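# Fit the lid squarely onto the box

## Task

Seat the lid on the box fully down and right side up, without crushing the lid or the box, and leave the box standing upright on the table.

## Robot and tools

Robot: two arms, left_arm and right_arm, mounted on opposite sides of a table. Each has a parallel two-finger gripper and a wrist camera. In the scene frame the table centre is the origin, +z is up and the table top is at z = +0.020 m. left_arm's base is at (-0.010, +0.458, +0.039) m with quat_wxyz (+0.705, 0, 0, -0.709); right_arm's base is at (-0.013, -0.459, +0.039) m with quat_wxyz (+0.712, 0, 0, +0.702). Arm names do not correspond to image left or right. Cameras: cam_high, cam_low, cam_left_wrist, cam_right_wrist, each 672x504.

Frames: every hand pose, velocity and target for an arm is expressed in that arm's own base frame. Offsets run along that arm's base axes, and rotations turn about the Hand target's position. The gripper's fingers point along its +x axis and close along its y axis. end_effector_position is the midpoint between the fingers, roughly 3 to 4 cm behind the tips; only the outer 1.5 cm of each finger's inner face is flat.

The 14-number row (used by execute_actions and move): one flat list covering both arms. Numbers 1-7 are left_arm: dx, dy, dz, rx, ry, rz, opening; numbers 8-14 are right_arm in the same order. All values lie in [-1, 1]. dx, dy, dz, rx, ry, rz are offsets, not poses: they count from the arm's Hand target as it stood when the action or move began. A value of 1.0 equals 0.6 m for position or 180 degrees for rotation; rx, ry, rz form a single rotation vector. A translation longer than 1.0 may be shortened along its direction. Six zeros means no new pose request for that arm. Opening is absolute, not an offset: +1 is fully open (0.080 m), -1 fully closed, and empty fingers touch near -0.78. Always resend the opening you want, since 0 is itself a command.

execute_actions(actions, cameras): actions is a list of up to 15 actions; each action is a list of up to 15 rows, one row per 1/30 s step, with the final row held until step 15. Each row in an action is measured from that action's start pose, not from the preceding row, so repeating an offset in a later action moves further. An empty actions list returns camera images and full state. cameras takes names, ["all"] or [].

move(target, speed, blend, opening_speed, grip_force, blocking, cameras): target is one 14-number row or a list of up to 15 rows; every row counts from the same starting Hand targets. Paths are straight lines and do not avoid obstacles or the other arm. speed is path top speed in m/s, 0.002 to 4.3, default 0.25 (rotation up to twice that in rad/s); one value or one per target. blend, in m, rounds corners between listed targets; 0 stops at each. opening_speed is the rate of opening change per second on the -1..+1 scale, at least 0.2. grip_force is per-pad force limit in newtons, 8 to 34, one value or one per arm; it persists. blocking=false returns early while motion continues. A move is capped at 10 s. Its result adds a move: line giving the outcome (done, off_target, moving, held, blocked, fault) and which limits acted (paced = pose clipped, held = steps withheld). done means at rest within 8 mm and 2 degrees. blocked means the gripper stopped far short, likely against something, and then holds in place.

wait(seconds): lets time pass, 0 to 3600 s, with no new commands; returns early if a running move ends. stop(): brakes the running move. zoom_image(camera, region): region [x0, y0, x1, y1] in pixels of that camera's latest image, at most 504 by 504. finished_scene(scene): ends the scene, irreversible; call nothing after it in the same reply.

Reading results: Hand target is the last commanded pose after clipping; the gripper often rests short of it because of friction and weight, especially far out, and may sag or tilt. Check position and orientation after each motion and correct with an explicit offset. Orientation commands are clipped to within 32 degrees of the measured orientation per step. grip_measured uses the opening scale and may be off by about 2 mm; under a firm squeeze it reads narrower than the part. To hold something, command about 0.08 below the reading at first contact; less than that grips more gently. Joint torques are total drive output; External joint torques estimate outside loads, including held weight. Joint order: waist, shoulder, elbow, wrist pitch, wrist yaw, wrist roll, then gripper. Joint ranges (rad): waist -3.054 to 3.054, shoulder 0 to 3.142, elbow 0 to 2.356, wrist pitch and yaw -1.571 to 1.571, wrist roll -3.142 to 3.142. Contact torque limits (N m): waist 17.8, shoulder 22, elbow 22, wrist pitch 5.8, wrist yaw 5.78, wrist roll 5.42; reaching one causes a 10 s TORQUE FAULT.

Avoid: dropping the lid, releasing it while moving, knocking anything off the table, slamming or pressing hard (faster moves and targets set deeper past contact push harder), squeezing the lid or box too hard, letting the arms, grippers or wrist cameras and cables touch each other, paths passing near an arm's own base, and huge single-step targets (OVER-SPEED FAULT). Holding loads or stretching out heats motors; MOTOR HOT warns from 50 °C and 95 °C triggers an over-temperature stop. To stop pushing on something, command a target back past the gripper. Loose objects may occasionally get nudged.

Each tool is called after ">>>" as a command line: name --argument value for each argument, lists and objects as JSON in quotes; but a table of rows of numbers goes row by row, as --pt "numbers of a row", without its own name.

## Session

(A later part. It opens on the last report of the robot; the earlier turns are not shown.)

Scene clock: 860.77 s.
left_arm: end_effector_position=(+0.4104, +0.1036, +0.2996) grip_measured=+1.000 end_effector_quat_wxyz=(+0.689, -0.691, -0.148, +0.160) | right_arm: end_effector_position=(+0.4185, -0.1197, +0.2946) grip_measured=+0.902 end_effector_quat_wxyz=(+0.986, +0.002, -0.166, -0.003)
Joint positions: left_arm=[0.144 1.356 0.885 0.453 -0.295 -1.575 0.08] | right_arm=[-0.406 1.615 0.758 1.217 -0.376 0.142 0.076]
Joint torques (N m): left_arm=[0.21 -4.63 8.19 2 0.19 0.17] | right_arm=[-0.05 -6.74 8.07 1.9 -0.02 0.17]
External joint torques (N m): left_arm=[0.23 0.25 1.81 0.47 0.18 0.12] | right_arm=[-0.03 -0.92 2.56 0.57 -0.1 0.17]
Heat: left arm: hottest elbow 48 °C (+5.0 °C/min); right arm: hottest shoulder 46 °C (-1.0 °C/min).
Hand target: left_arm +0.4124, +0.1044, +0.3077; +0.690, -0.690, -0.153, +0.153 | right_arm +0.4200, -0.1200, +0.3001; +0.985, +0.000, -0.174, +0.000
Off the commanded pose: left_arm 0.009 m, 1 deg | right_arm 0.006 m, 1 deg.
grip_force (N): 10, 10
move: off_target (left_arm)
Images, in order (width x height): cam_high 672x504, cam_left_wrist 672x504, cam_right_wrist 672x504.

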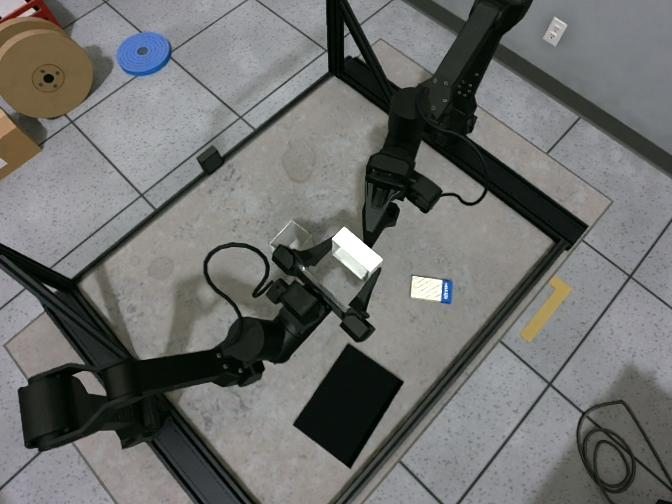

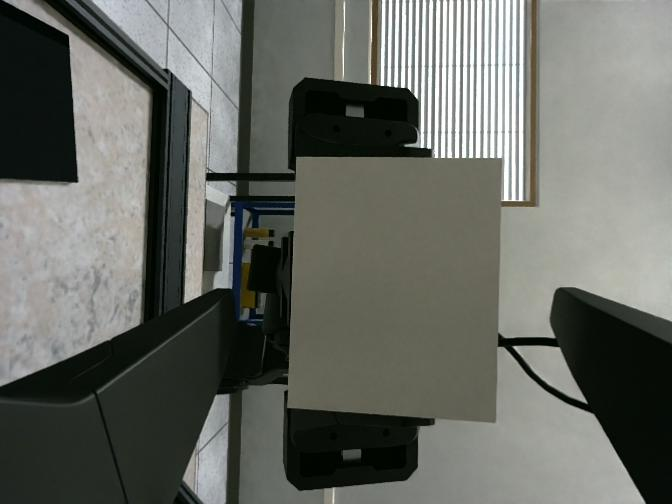

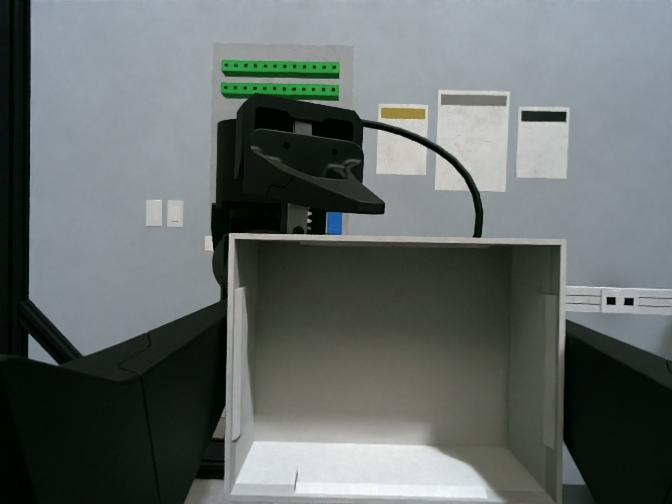

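>>> move --target '[0.0572,0.0212,0.0067,0,0,0,1, 0,0,0,0,0,0,0.5]' --cameras '["cam_left_wrist", "cam_right_wrist", "cam_high", "cam_low"]' --speed 0.08

Scene clock: 877.67 s.
left_arm: end_effector_position=(+0.4446, +0.1160, +0.3040) grip_measured=+1.000 end_effector_quat_wxyz=(+0.689, -0.691, -0.147, +0.160) | right_arm: end_effector_position=(+0.4185, -0.1197, +0.2946) grip_measured=+0.902 end_effector_quat_wxyz=(+0.986, +0.002, -0.166, -0.003)
Joint positions: left_arm=[0.167 1.494 1.019 0.457 -0.271 -1.575 0.08] | right_arm=[-0.406 1.615 0.758 1.217 -0.376 0.142 0.076]
Joint torques (N m): left_arm=[0.3 -5.69 8.22 2.03 0.21 0.17] | right_arm=[-0.16 -6.75 8.23 1.92 -0.01 0.16]
External joint torques (N m): left_arm=[0.33 0.16 1.83 0.49 0.2 0.12] | right_arm=[-0.15 -1.03 2.79 0.61 -0.09 0.16]
Heat: left arm: hottest elbow 48 °C (+3.0 °C/min); right arm: hottest elbow 46 °C (+1.0 °C/min).
Hand target: left_arm +0.4466, +0.1171, +0.3118; +0.690, -0.690, -0.153, +0.153 | right_arm +0.4200, -0.1200, +0.3001; +0.985, +0.000, -0.174, +0.000
Off the commanded pose: left_arm 0.008 m, 1 deg | right_arm 0.006 m, 1 deg.
grip_force (N): 10, 10
move: done

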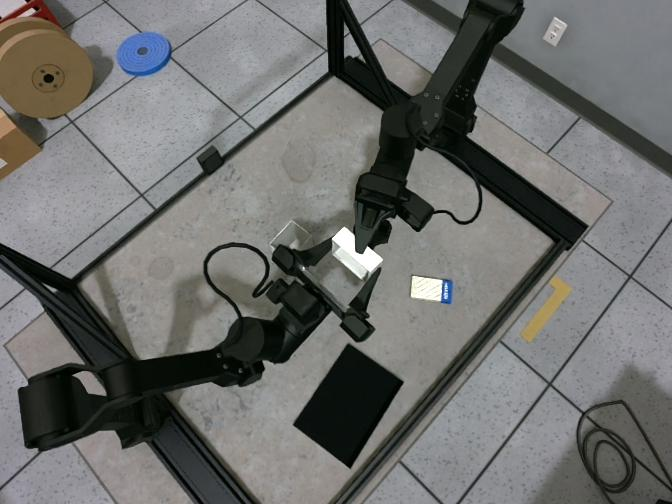

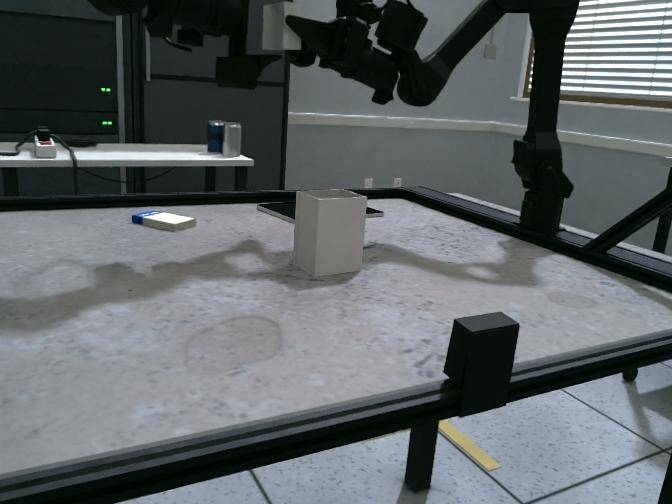

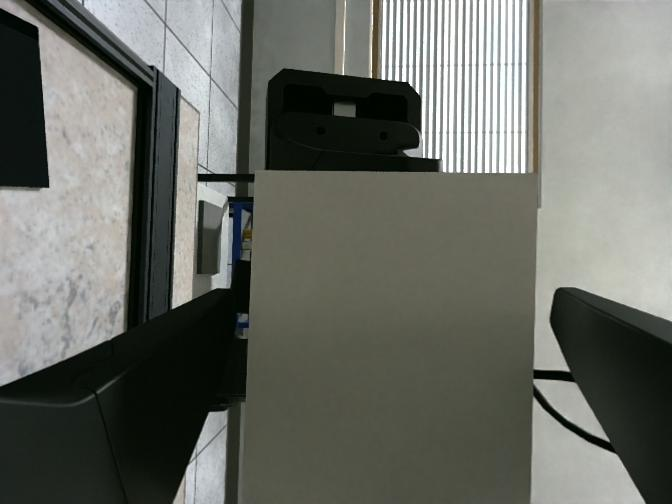

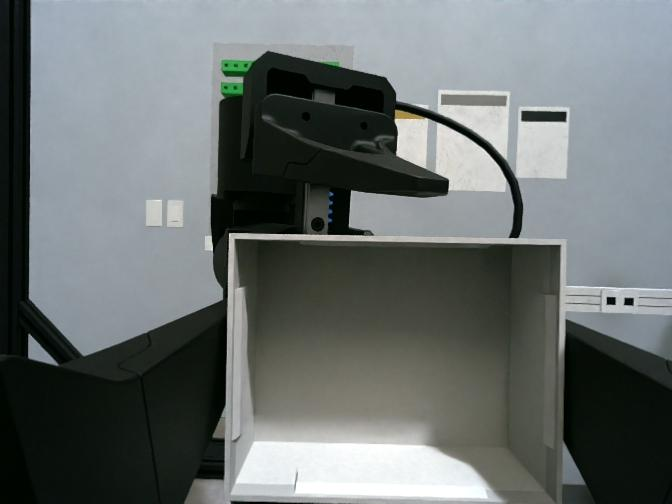

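>>> zoom_image --camera "cam_high" --region '[300, 160, 460, 300]'

>>> zoom_image --camera "cam_low" --region '[140, 0, 440, 150]'

Scaled by 3.150 from the camera's image (finer frame: 960x720).

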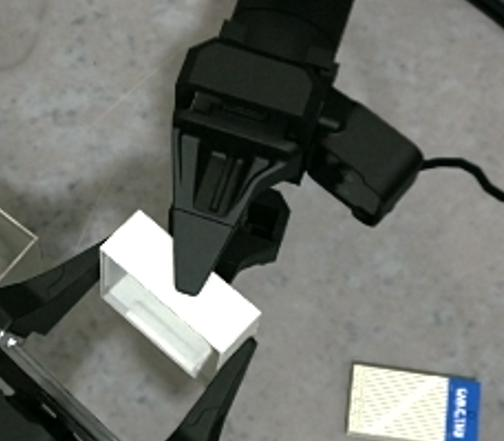

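Scaled by 1.680 from the camera's image (finer frame: 960x720).

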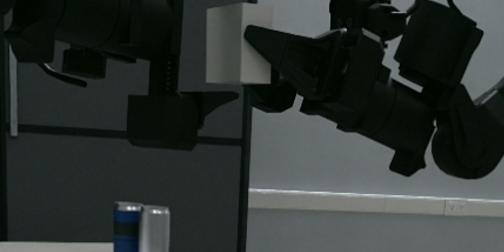

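>>> move --pt "0 -0.0133 0 0 0 0 1 0 0 0 0 0 0 0.5" --pt "0 -0.0133 0 0 0 0 0.3 0 0 0 0 0 0 0.5" --cameras '["all"]' --speed 0.08 --opening_speed 0.5 --grip_force '[12, 10]'

Scene clock: 908.40 s.
left_arm: end_effector_position=(+0.4461, +0.1087, +0.3037) grip_measured=+0.573 end_effector_quat_wxyz=(+0.690, -0.691, -0.145, +0.158) | right_arm: end_effector_position=(+0.4185, -0.1197, +0.2955) grip_measured=+0.902 end_effector_quat_wxyz=(+0.986, +0.002, -0.168, -0.003)
Joint positions: left_arm=[0.147 1.494 1.019 0.456 -0.285 -1.574 0.061] | right_arm=[-0.406 1.615 0.76 1.219 -0.376 0.143 0.076]
Joint torques (N m): left_arm=[-0.07 -6.28 7.79 2.05 -0.23 0.15] | right_arm=[-0.08 -6.76 7.84 1.75 -0.04 0.12]
External joint torques (N m): left_arm=[-0.15 -0.38 1.38 0.51 -0.22 0.1] | right_arm=[-0.1 -1.09 2.44 0.46 -0.12 0.12]
Heat: left arm: hottest elbow 52 °C (+5.1 °C/min); right arm: hottest elbow 46 °C (+0.0 °C/min). Fold the left arm in close to its base, or ease its load, before you think long.
Hand target: left_arm +0.4467, +0.1091, +0.3118; +0.691, -0.690, -0.153, +0.153 | right_arm +0.4200, -0.1200, +0.3000; +0.985, +0.000, -0.174, +0.000
Off the commanded pose: left_arm 0.008 m, 1 deg | right_arm 0.005 m, 1 deg.
MOTOR HOT: joint 3 (elbow) of the left arm reports 52 °C; the controller stops that arm at 95 °C. To cool a motor, set the load down, stop pushing, or move to a pose that needs little force.
grip_force (N): 12, 10
move: done

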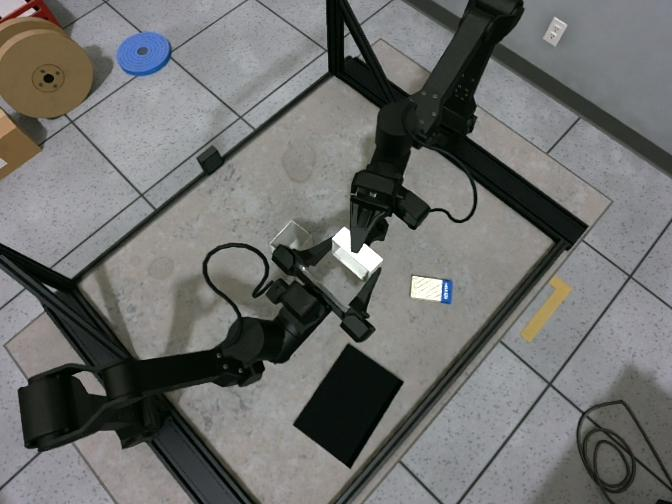

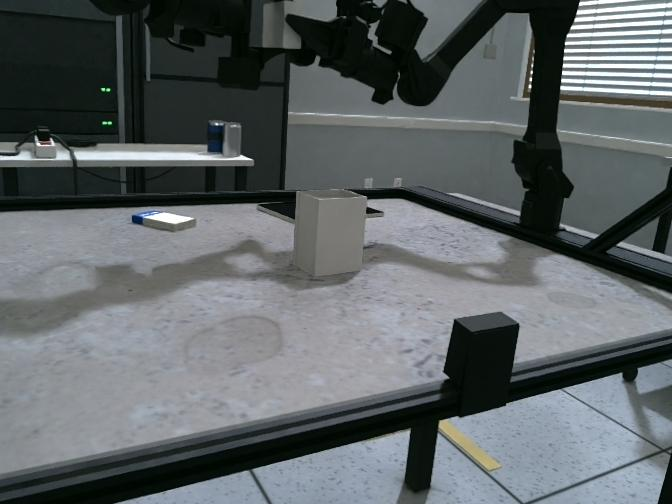

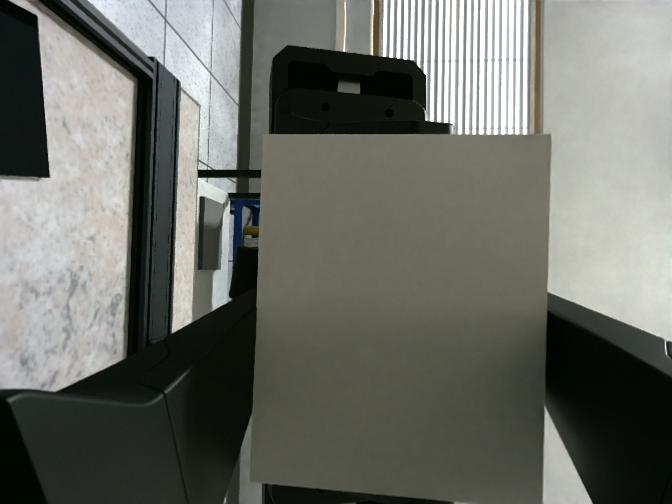

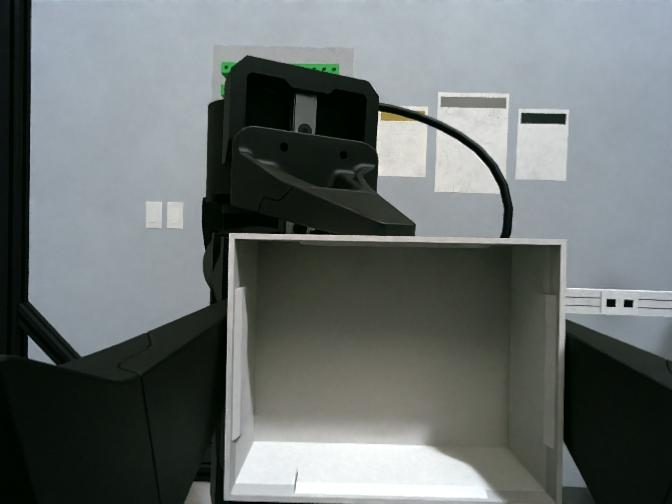

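>>> move --pt "0 0 0 0 0 0 0.3 0 0 0 0 0 0 1" --pt "0 0 0 0 0 0 0.3 -0.1567 0 -0.057 0 0 0 1" --cameras '["all"]' --speed 0.12 --opening_speed 0.4

Scene clock: 926.23 s.
left_arm: end_effector_position=(+0.4461, +0.1087, +0.3037) grip_measured=+0.573 end_effector_quat_wxyz=(+0.690, -0.691, -0.145, +0.158) | right_arm: end_effector_position=(+0.3288, -0.1211, +0.2634) grip_measured=+0.997 end_effector_quat_wxyz=(+0.986, +0.002, -0.170, -0.002)
Joint positions: left_arm=[0.147 1.494 1.019 0.456 -0.285 -1.574 0.061] | right_arm=[-0.573 1.423 0.401 1.421 -0.532 0.214 0.08]
Joint torques (N m): left_arm=[-0.05 -6.19 7.61 2.03 -0.23 0.15] | right_arm=[-0.34 -6.42 5 1.81 -0.02 0.15]
External joint torques (N m): left_arm=[-0.07 -0.31 1.21 0.48 -0.22 0.11] | right_arm=[-0.34 -2.62 0.12 0.56 -0.14 0.15]
Heat: left arm: hottest elbow 52 °C (+4.1 °C/min); right arm: hottest elbow 46 °C (+0.0 °C/min). Fold the left arm in close to its base, or ease its load, before you think long.
Hand target: left_arm +0.4467, +0.1091, +0.3118; +0.691, -0.690, -0.153, +0.153 | right_arm +0.3260, -0.1201, +0.2659; +0.985, +0.000, -0.174, +0.000
Off the commanded pose: left_arm 0.008 m, 1 deg | right_arm 0.004 m, 1 deg.
MOTOR HOT: still on. Joint 3 (elbow) of the left arm reports 52 °C.
grip_force (N): 12, 10
move: done

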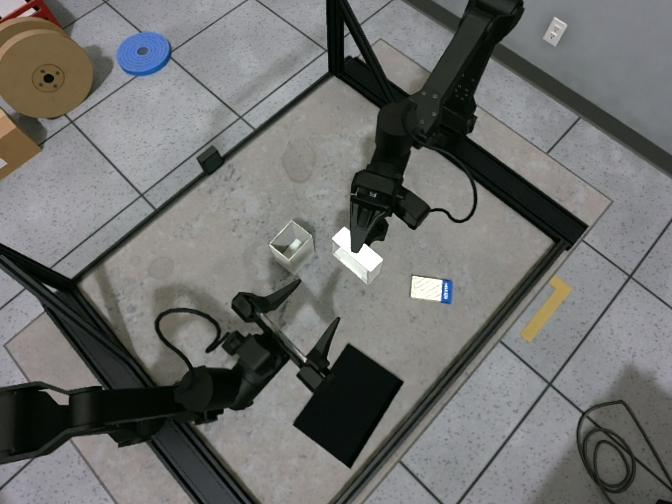

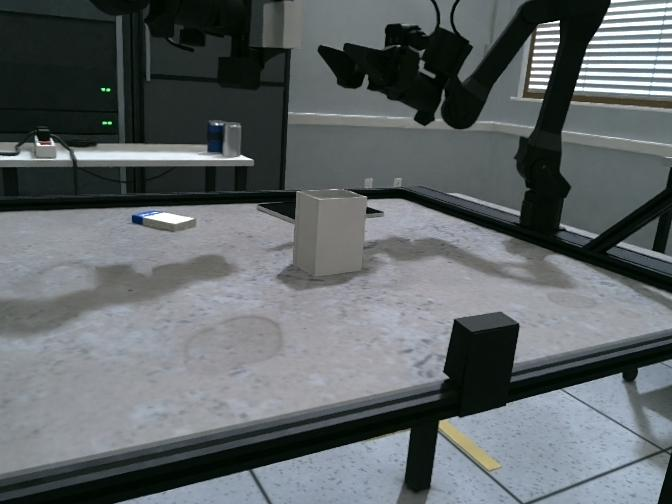

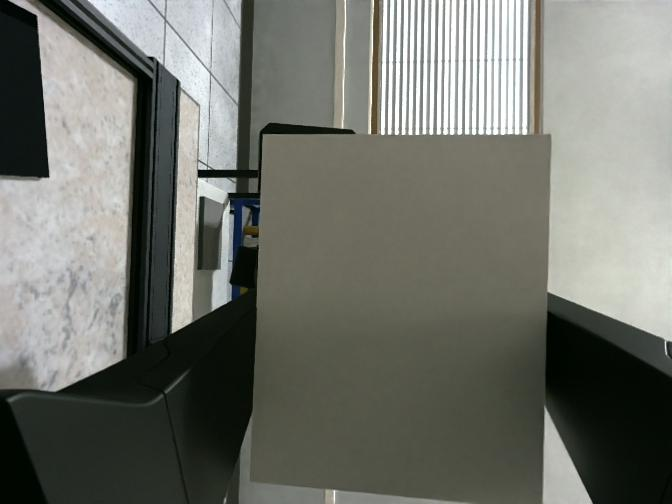

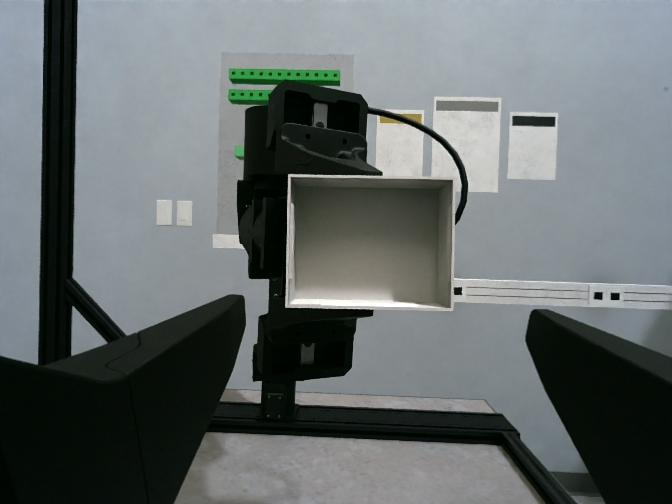

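>>> move --target '[-0.0778,-0.1818,-0.0863,0.37117,0.39089,-0.36363,0.3, -0.0433,0.25,-0.0265,0,0.25,0,1]' --cameras '["all"]' --speed 0.2

Scene clock: 1092.07 s.
left_arm: end_effector_position=(+0.3975, +0.0001, +0.2556) grip_measured=+0.573 end_effector_quat_wxyz=(+0.844, -0.023, +0.535, +0.030) | right_arm: end_effector_position=(+0.2985, +0.0293, +0.2427) grip_measured=+0.997 end_effector_quat_wxyz=(+0.975, -0.002, +0.224, +0.000)
Joint positions: left_arm=[-0.012 1.757 1.882 -1.255 -0.032 -0.081 0.061] | right_arm=[0.178 0.893 0.768 -0.334 0.16 0.073 0.08]
Joint torques (N m): left_arm=[-0.24 -6.67 7.29 1.21 -0.24 0.14] | right_arm=[0.35 -2.61 9.45 1.7 0.18 0.16]
External joint torques (N m): left_arm=[-0.21 0.25 1.69 0.25 -0.23 0.13] | right_arm=[0.37 -0.63 2.97 0.17 0.13 0.16]
Heat: left arm: hottest elbow 54 °C (+1.0 °C/min); right arm: hottest shoulder 42 °C (-2.0 °C/min). Fold the left arm in close to its base, or ease its load, before you think long.
Hand target: left_arm +0.4000, +0.0001, +0.2601; +0.848, -0.019, +0.529, +0.030 | right_arm +0.3000, +0.0299, +0.2500; +0.976, +0.000, +0.216, +0.000
Off the commanded pose: left_arm 0.005 m, 1 deg | right_arm 0.008 m, 1 deg.
MOTOR HOT: still on. Joint 3 (elbow) of the left arm reports 54 °C.
grip_force (N): 12, 10
move: done

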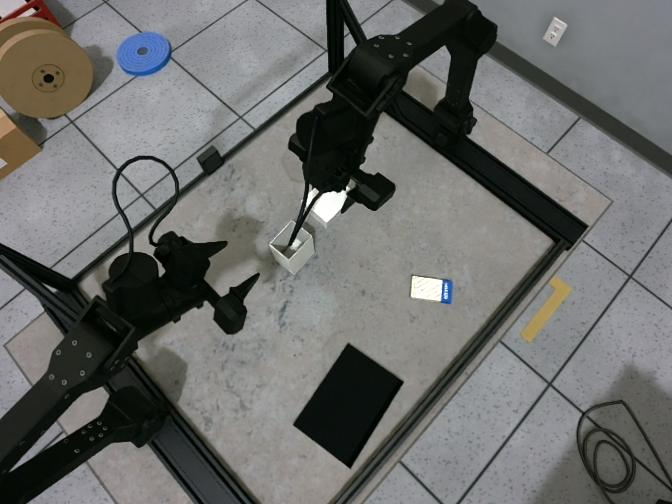

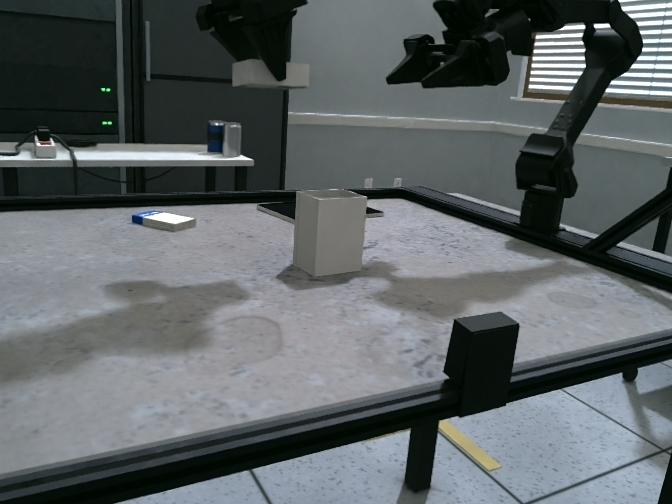

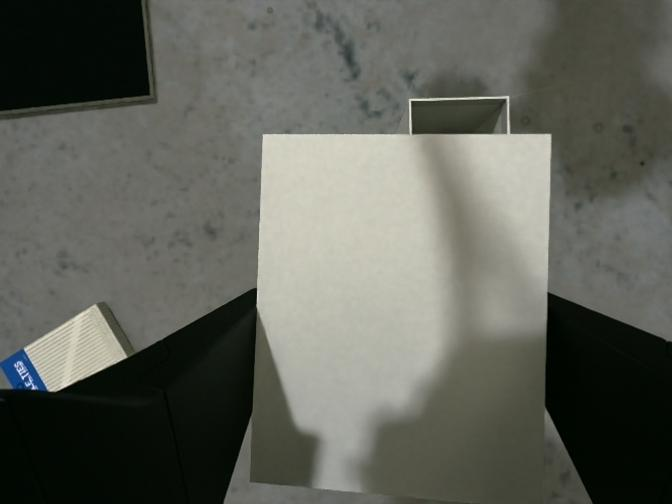

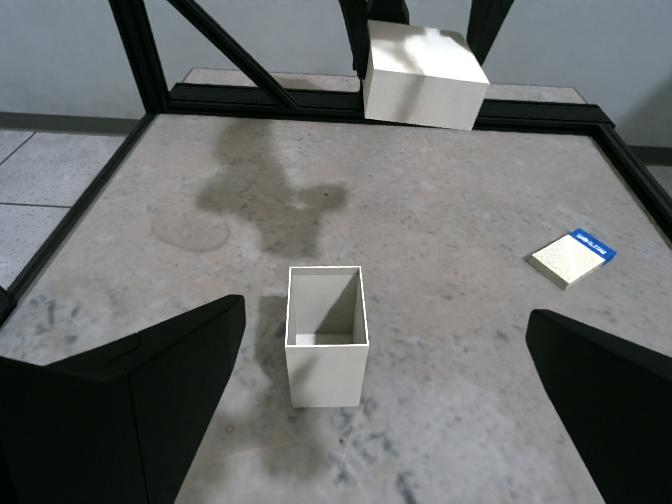

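>>> zoom_image --camera "cam_left_wrist" --region '[230, 60, 580, 200]'

>>> zoom_image --camera "cam_right_wrist" --region '[250, 230, 410, 430]'

Scaled by 1.440 from the camera's image (finer frame: 960x720).

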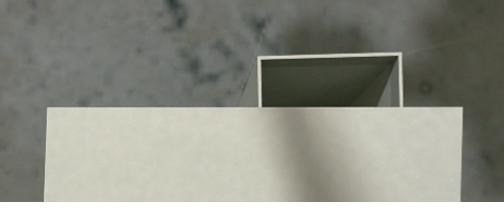

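Scaled by 2.520 from the camera's image (finer frame: 960x720).

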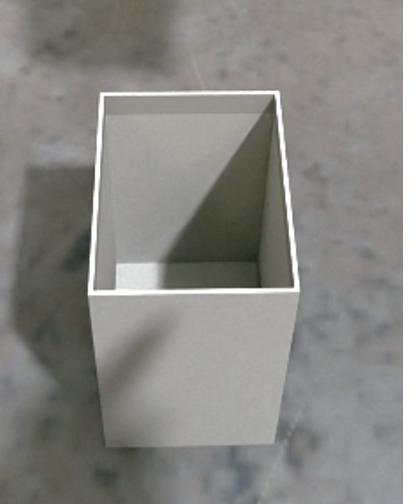

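>>> move --target '[0.1242,-0.0925,-0.0918,0,0,0.0078,0.3, 0,0,0,0,0,0,1]' --cameras '["all"]' --speed 0.15

Scene clock: 1210.93 s.
left_arm: end_effector_position=(+0.4717, -0.0560, +0.2001) grip_measured=+0.573 end_effector_quat_wxyz=(+0.843, -0.023, +0.536, +0.038) | right_arm: end_effector_position=(+0.2985, +0.0293, +0.2427) grip_measured=+0.997 end_effector_quat_wxyz=(+0.975, -0.002, +0.224, +0.000)
Joint positions: left_arm=[-0.15 2.039 2.034 -1.138 -0.102 -0.217 0.061] | right_arm=[0.178 0.893 0.768 -0.334 0.16 0.073 0.08]
Joint torques (N m): left_arm=[0.03 -8.89 7.34 1.2 -0.3 -0.13] | right_arm=[0.25 -2.55 9.45 1.72 0.17 0.21]
External joint torques (N m): left_arm=[0.08 0.05 1.6 0.28 -0.24 -0.13] | right_arm=[0.23 -0.52 2.89 0.17 0.12 0.2]
Heat: left arm: hottest elbow 55 °C (+0.0 °C/min); right arm: hottest elbow 49 °C (+2.0 °C/min). Fold the left arm in close to its base, or ease its load, before you think long.
Hand target: left_arm +0.4745, -0.0554, +0.2050; +0.848, -0.025, +0.529, +0.041 | right_arm +0.3000, +0.0299, +0.2500; +0.976, +0.000, +0.216, +0.000
Off the commanded pose: left_arm 0.006 m, 1 deg | right_arm 0.008 m, 1 deg.
MOTOR HOT: still on. Joint 3 (elbow) of the left arm reports 55 °C.
grip_force (N): 12, 10
move: done

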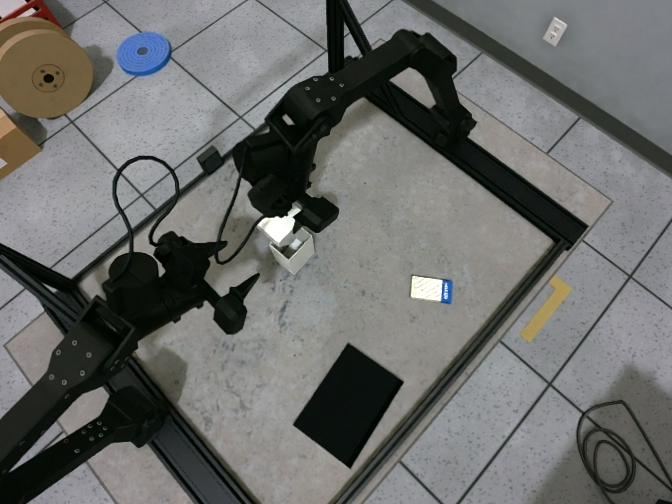

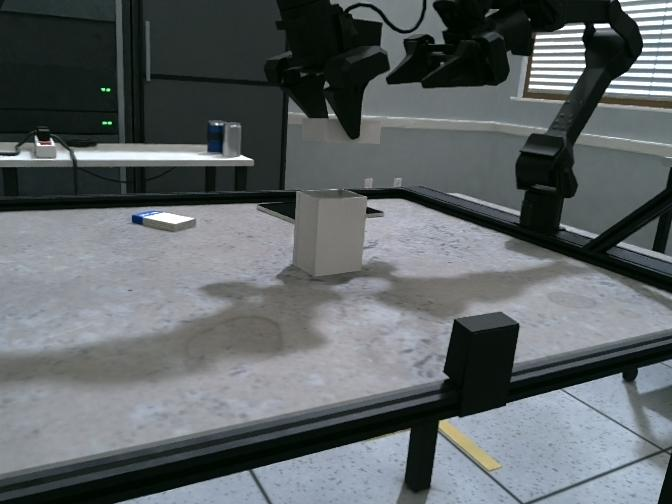

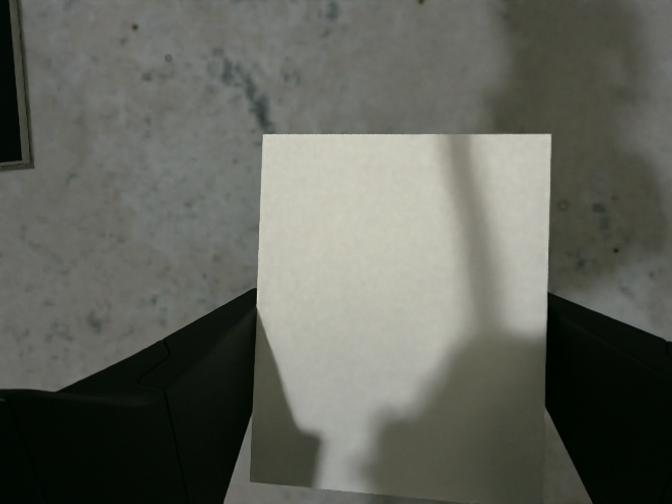

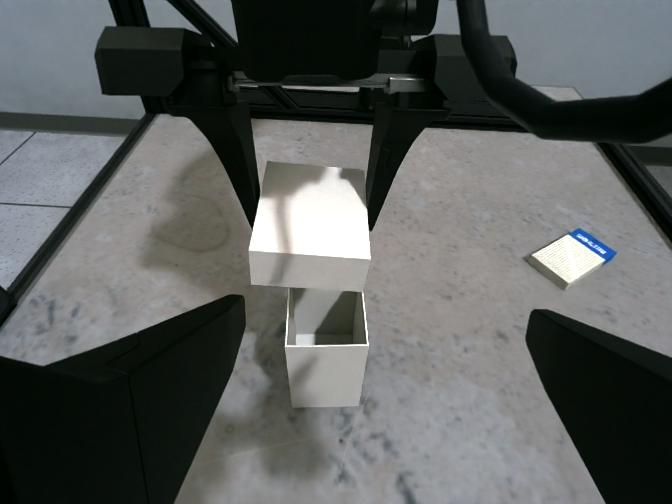

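>>> zoom_image --camera "cam_right_wrist" --region '[220, 140, 400, 420]'

>>> zoom_image --camera "cam_low" --region '[260, 90, 420, 290]'

>>> zoom_image --camera "cam_high" --region '[220, 170, 360, 290]'

Scaled by 1.800 from the camera's image (finer frame: 960x720).

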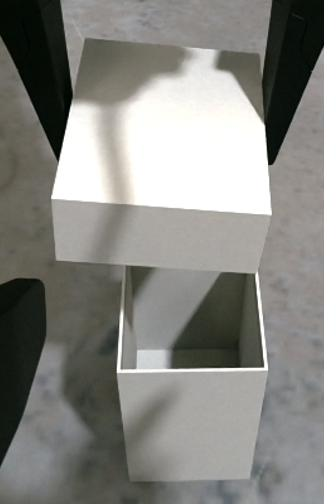

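Scaled by 2.520 from the camera's image (finer frame: 960x720).

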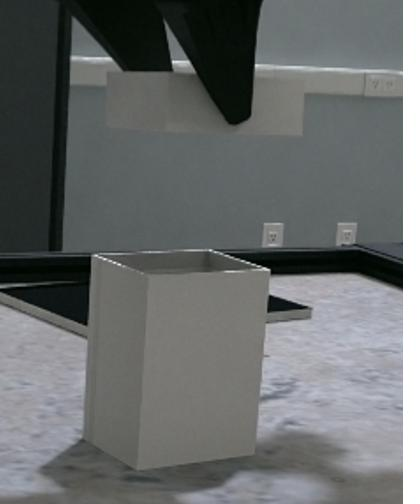

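Scaled by 3.600 from the camera's image (finer frame: 960x720).

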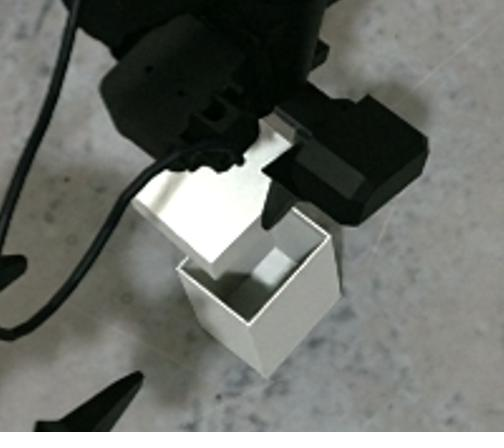

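>>> move --target '[0.005,0.0123,-0.075,0.0167,-0.0083,0.0167,0.3, 0,0,0,0,0,0,1]' --cameras '["all"]' --speed 0.1

>>> zoom_image --camera "cam_right_wrist" --region '[220, 180, 420, 420]'

>>> zoom_image --camera "cam_low" --region '[260, 120, 420, 290]'

Scene clock: 1426.43 s.
left_arm: end_effector_position=(+0.4793, -0.0478, +0.1538) grip_measured=+0.573 end_effector_quat_wxyz=(+0.850, -0.016, +0.522, +0.074) | right_arm: end_effector_position=(+0.2985, +0.0293, +0.2427) grip_measured=+0.997 end_effector_quat_wxyz=(+0.975, -0.002, +0.224, +0.000)
Joint positions: left_arm=[-0.155 2.027 1.82 -0.921 -0.177 -0.247 0.061] | right_arm=[0.178 0.893 0.768 -0.334 0.16 0.073 0.08]
Joint torques (N m): left_arm=[-0.28 -11.19 4.81 1.42 -0.37 -0.13] | right_arm=[0.39 -2.47 9.51 1.74 0.18 0.15]
External joint torques (N m): left_arm=[-0.29 -2.17 -1.11 0.46 -0.27 -0.13] | right_arm=[0.37 -0.43 2.94 0.19 0.14 0.15]
Heat: left arm: hottest elbow 54 °C (+0.0 °C/min); right arm: hottest elbow 53 °C (+1.0 °C/min). Fold the left arm in close to its base, or ease its load, before you think long. Fold the right arm in close to its base, or ease its load, before you think long.
Hand target: left_arm +0.4775, -0.0481, +0.1599; +0.853, -0.017, +0.515, +0.076 | right_arm +0.3000, +0.0299, +0.2500; +0.976, +0.000, +0.216, +0.000
Off the commanded pose: left_arm 0.006 m, 1 deg | right_arm 0.008 m, 1 deg.
MOTOR HOT: joint 3 (elbow) of the right arm reports 53 °C; the controller stops that arm at 95 °C. To cool a motor, set the load down, stop pushing, or move to a pose that needs little force.
MOTOR HOT: still on. Joint 3 (elbow) of the left arm reports 54 °C.
grip_force (N): 12, 10
move: done

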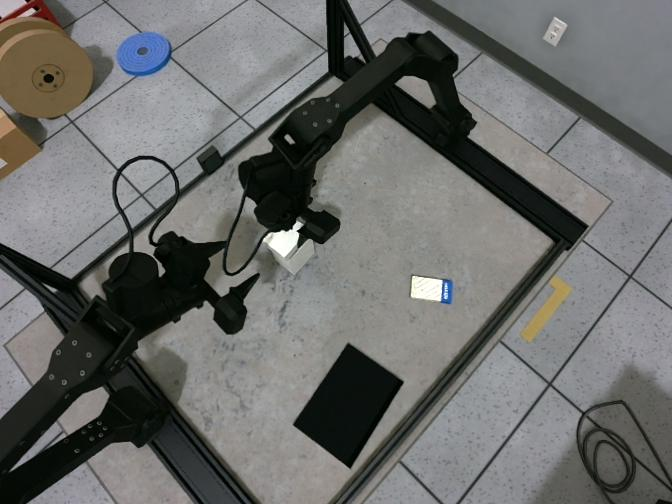

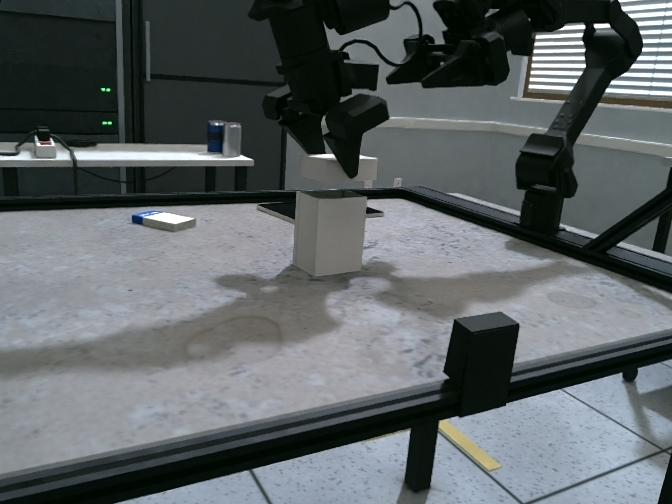

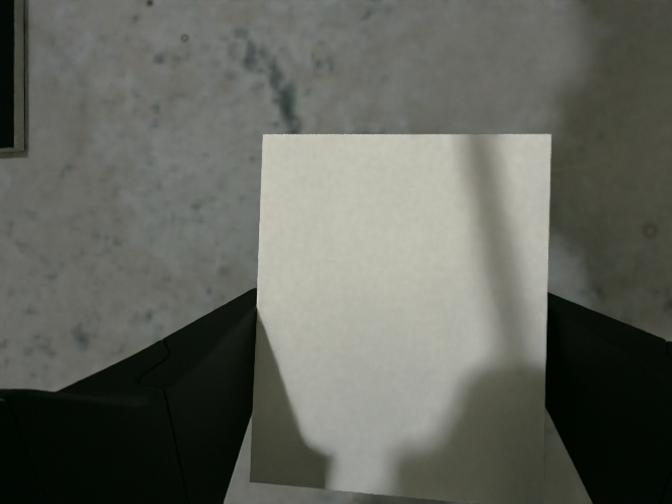

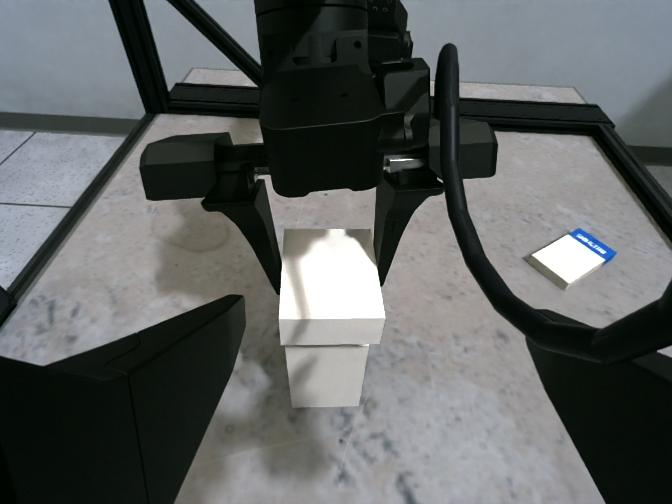

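Scaled by 2.100 from the camera's image (finer frame: 960x720).

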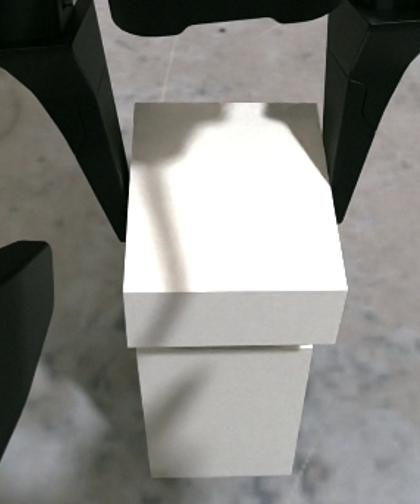

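Scaled by 2.965 from the camera's image (finer frame: 960x720).

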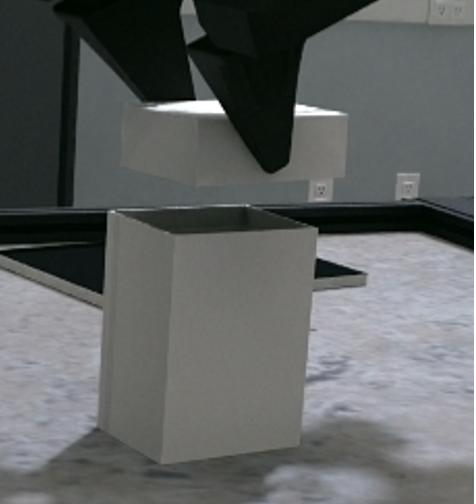

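>>> move --target '[-0.0117,-0.0028,-0.02,0.0067,0.0144,-0.0056,0.3, 0,0,0,0,0,0,1]' --cameras '["all"]' --speed 0.08

>>> zoom_image --camera "cam_right_wrist" --region '[220, 180, 420, 420]'

>>> zoom_image --camera "cam_low" --region '[260, 120, 420, 290]'

>>> zoom_image --camera "cam_high" --region '[220, 170, 360, 290]'

Scene clock: 1532.10 s.
left_arm: end_effector_position=(+0.4724, -0.0499, +0.1458) grip_measured=+0.573 end_effector_quat_wxyz=(+0.841, -0.006, +0.535, +0.074) | right_arm: end_effector_position=(+0.2985, +0.0293, +0.2427) grip_measured=+0.997 end_effector_quat_wxyz=(+0.975, -0.002, +0.224, +0.000)
Joint positions: left_arm=[-0.164 2.027 1.799 -0.934 -0.185 -0.242 0.061] | right_arm=[0.178 0.893 0.768 -0.334 0.16 0.073 0.08]
Joint torques (N m): left_arm=[-0.26 -10.25 4.81 1.15 -0.38 0.14] | right_arm=[0.44 -2.54 9.61 1.68 0.19 0.14]
External joint torques (N m): left_arm=[-0.28 -1.19 -1.06 0.26 -0.27 0.14] | right_arm=[0.45 -0.53 3.11 0.14 0.14 0.14]
Heat: left arm: hottest elbow 46 °C (-2.0 °C/min); right arm: hottest elbow 54 °C (+1.0 °C/min). Fold the right arm in close to its base, or ease its load, before you think long.
Hand target: left_arm +0.4705, -0.0498, +0.1480; +0.842, -0.002, +0.534, +0.075 | right_arm +0.3000, +0.0299, +0.2500; +0.976, +0.000, +0.216, +0.000
Off the commanded pose: left_arm 0.003 m, 1 deg | right_arm 0.008 m, 1 deg.
MOTOR HOT: still on. Joint 3 (elbow) of the right arm reports 54 °C.
MOTOR HOT: cleared for the motors of the left arm.
grip_force (N): 12, 10
move: done

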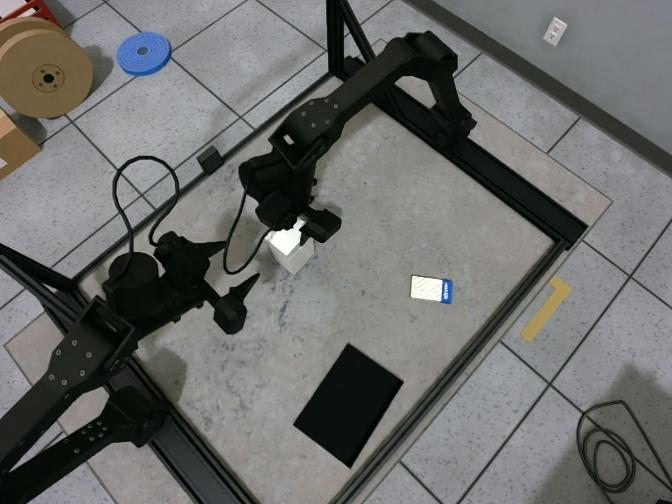

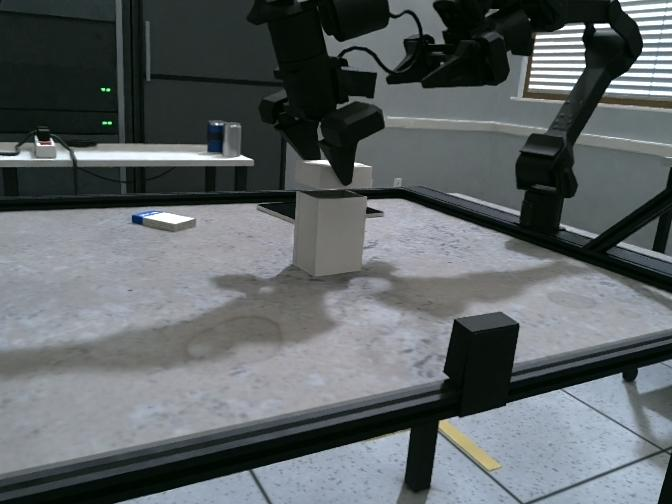

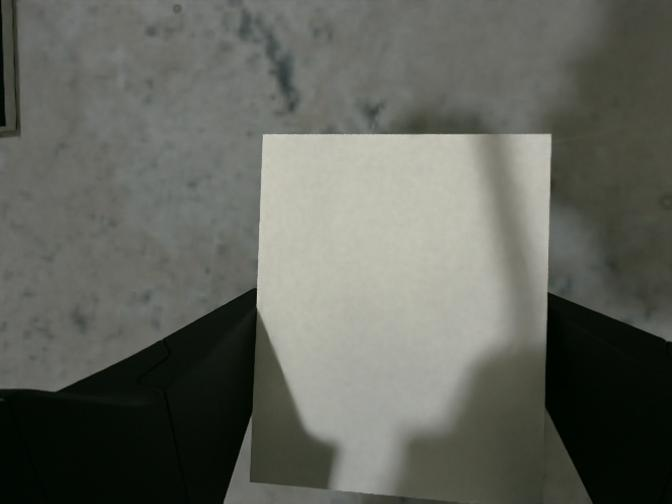

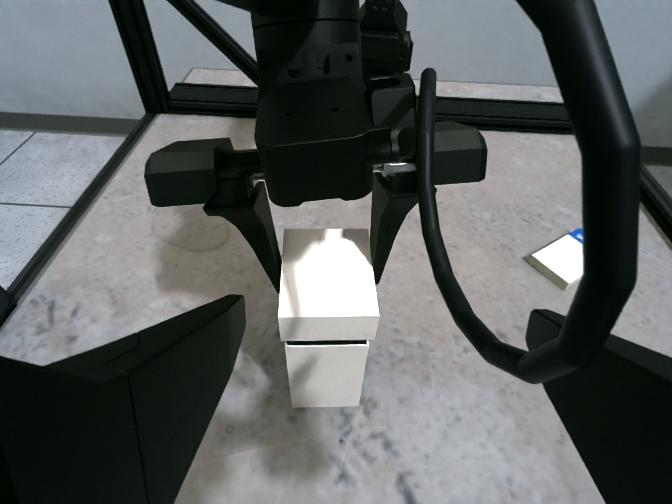

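Scaled by 2.100 from the camera's image (finer frame: 960x720).

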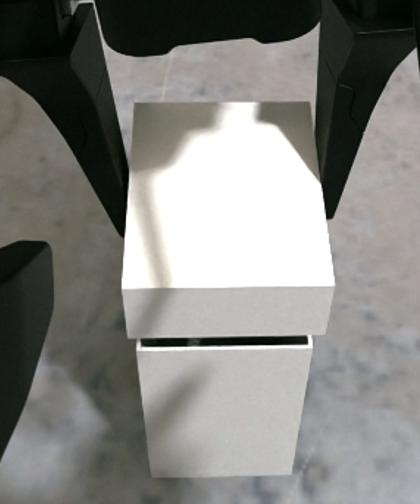

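Scaled by 2.965 from the camera's image (finer frame: 960x720).

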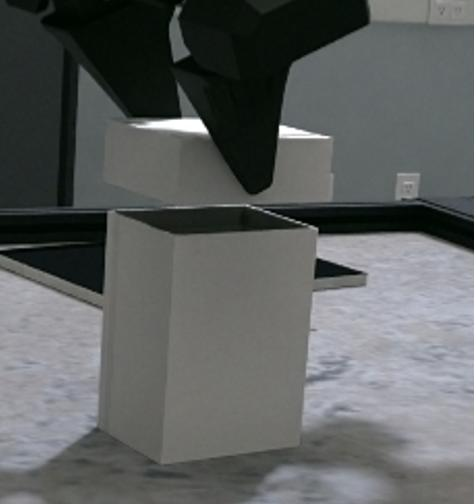

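Scaled by 3.600 from the camera's image (finer frame: 960x720).

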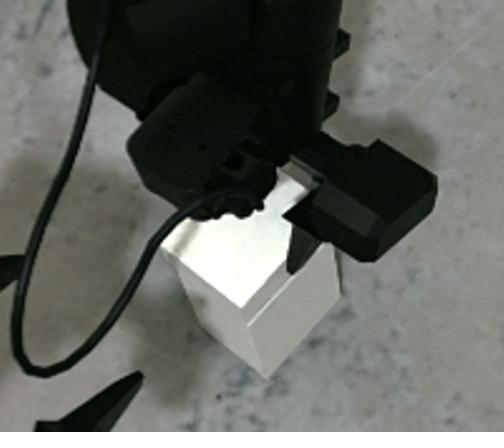

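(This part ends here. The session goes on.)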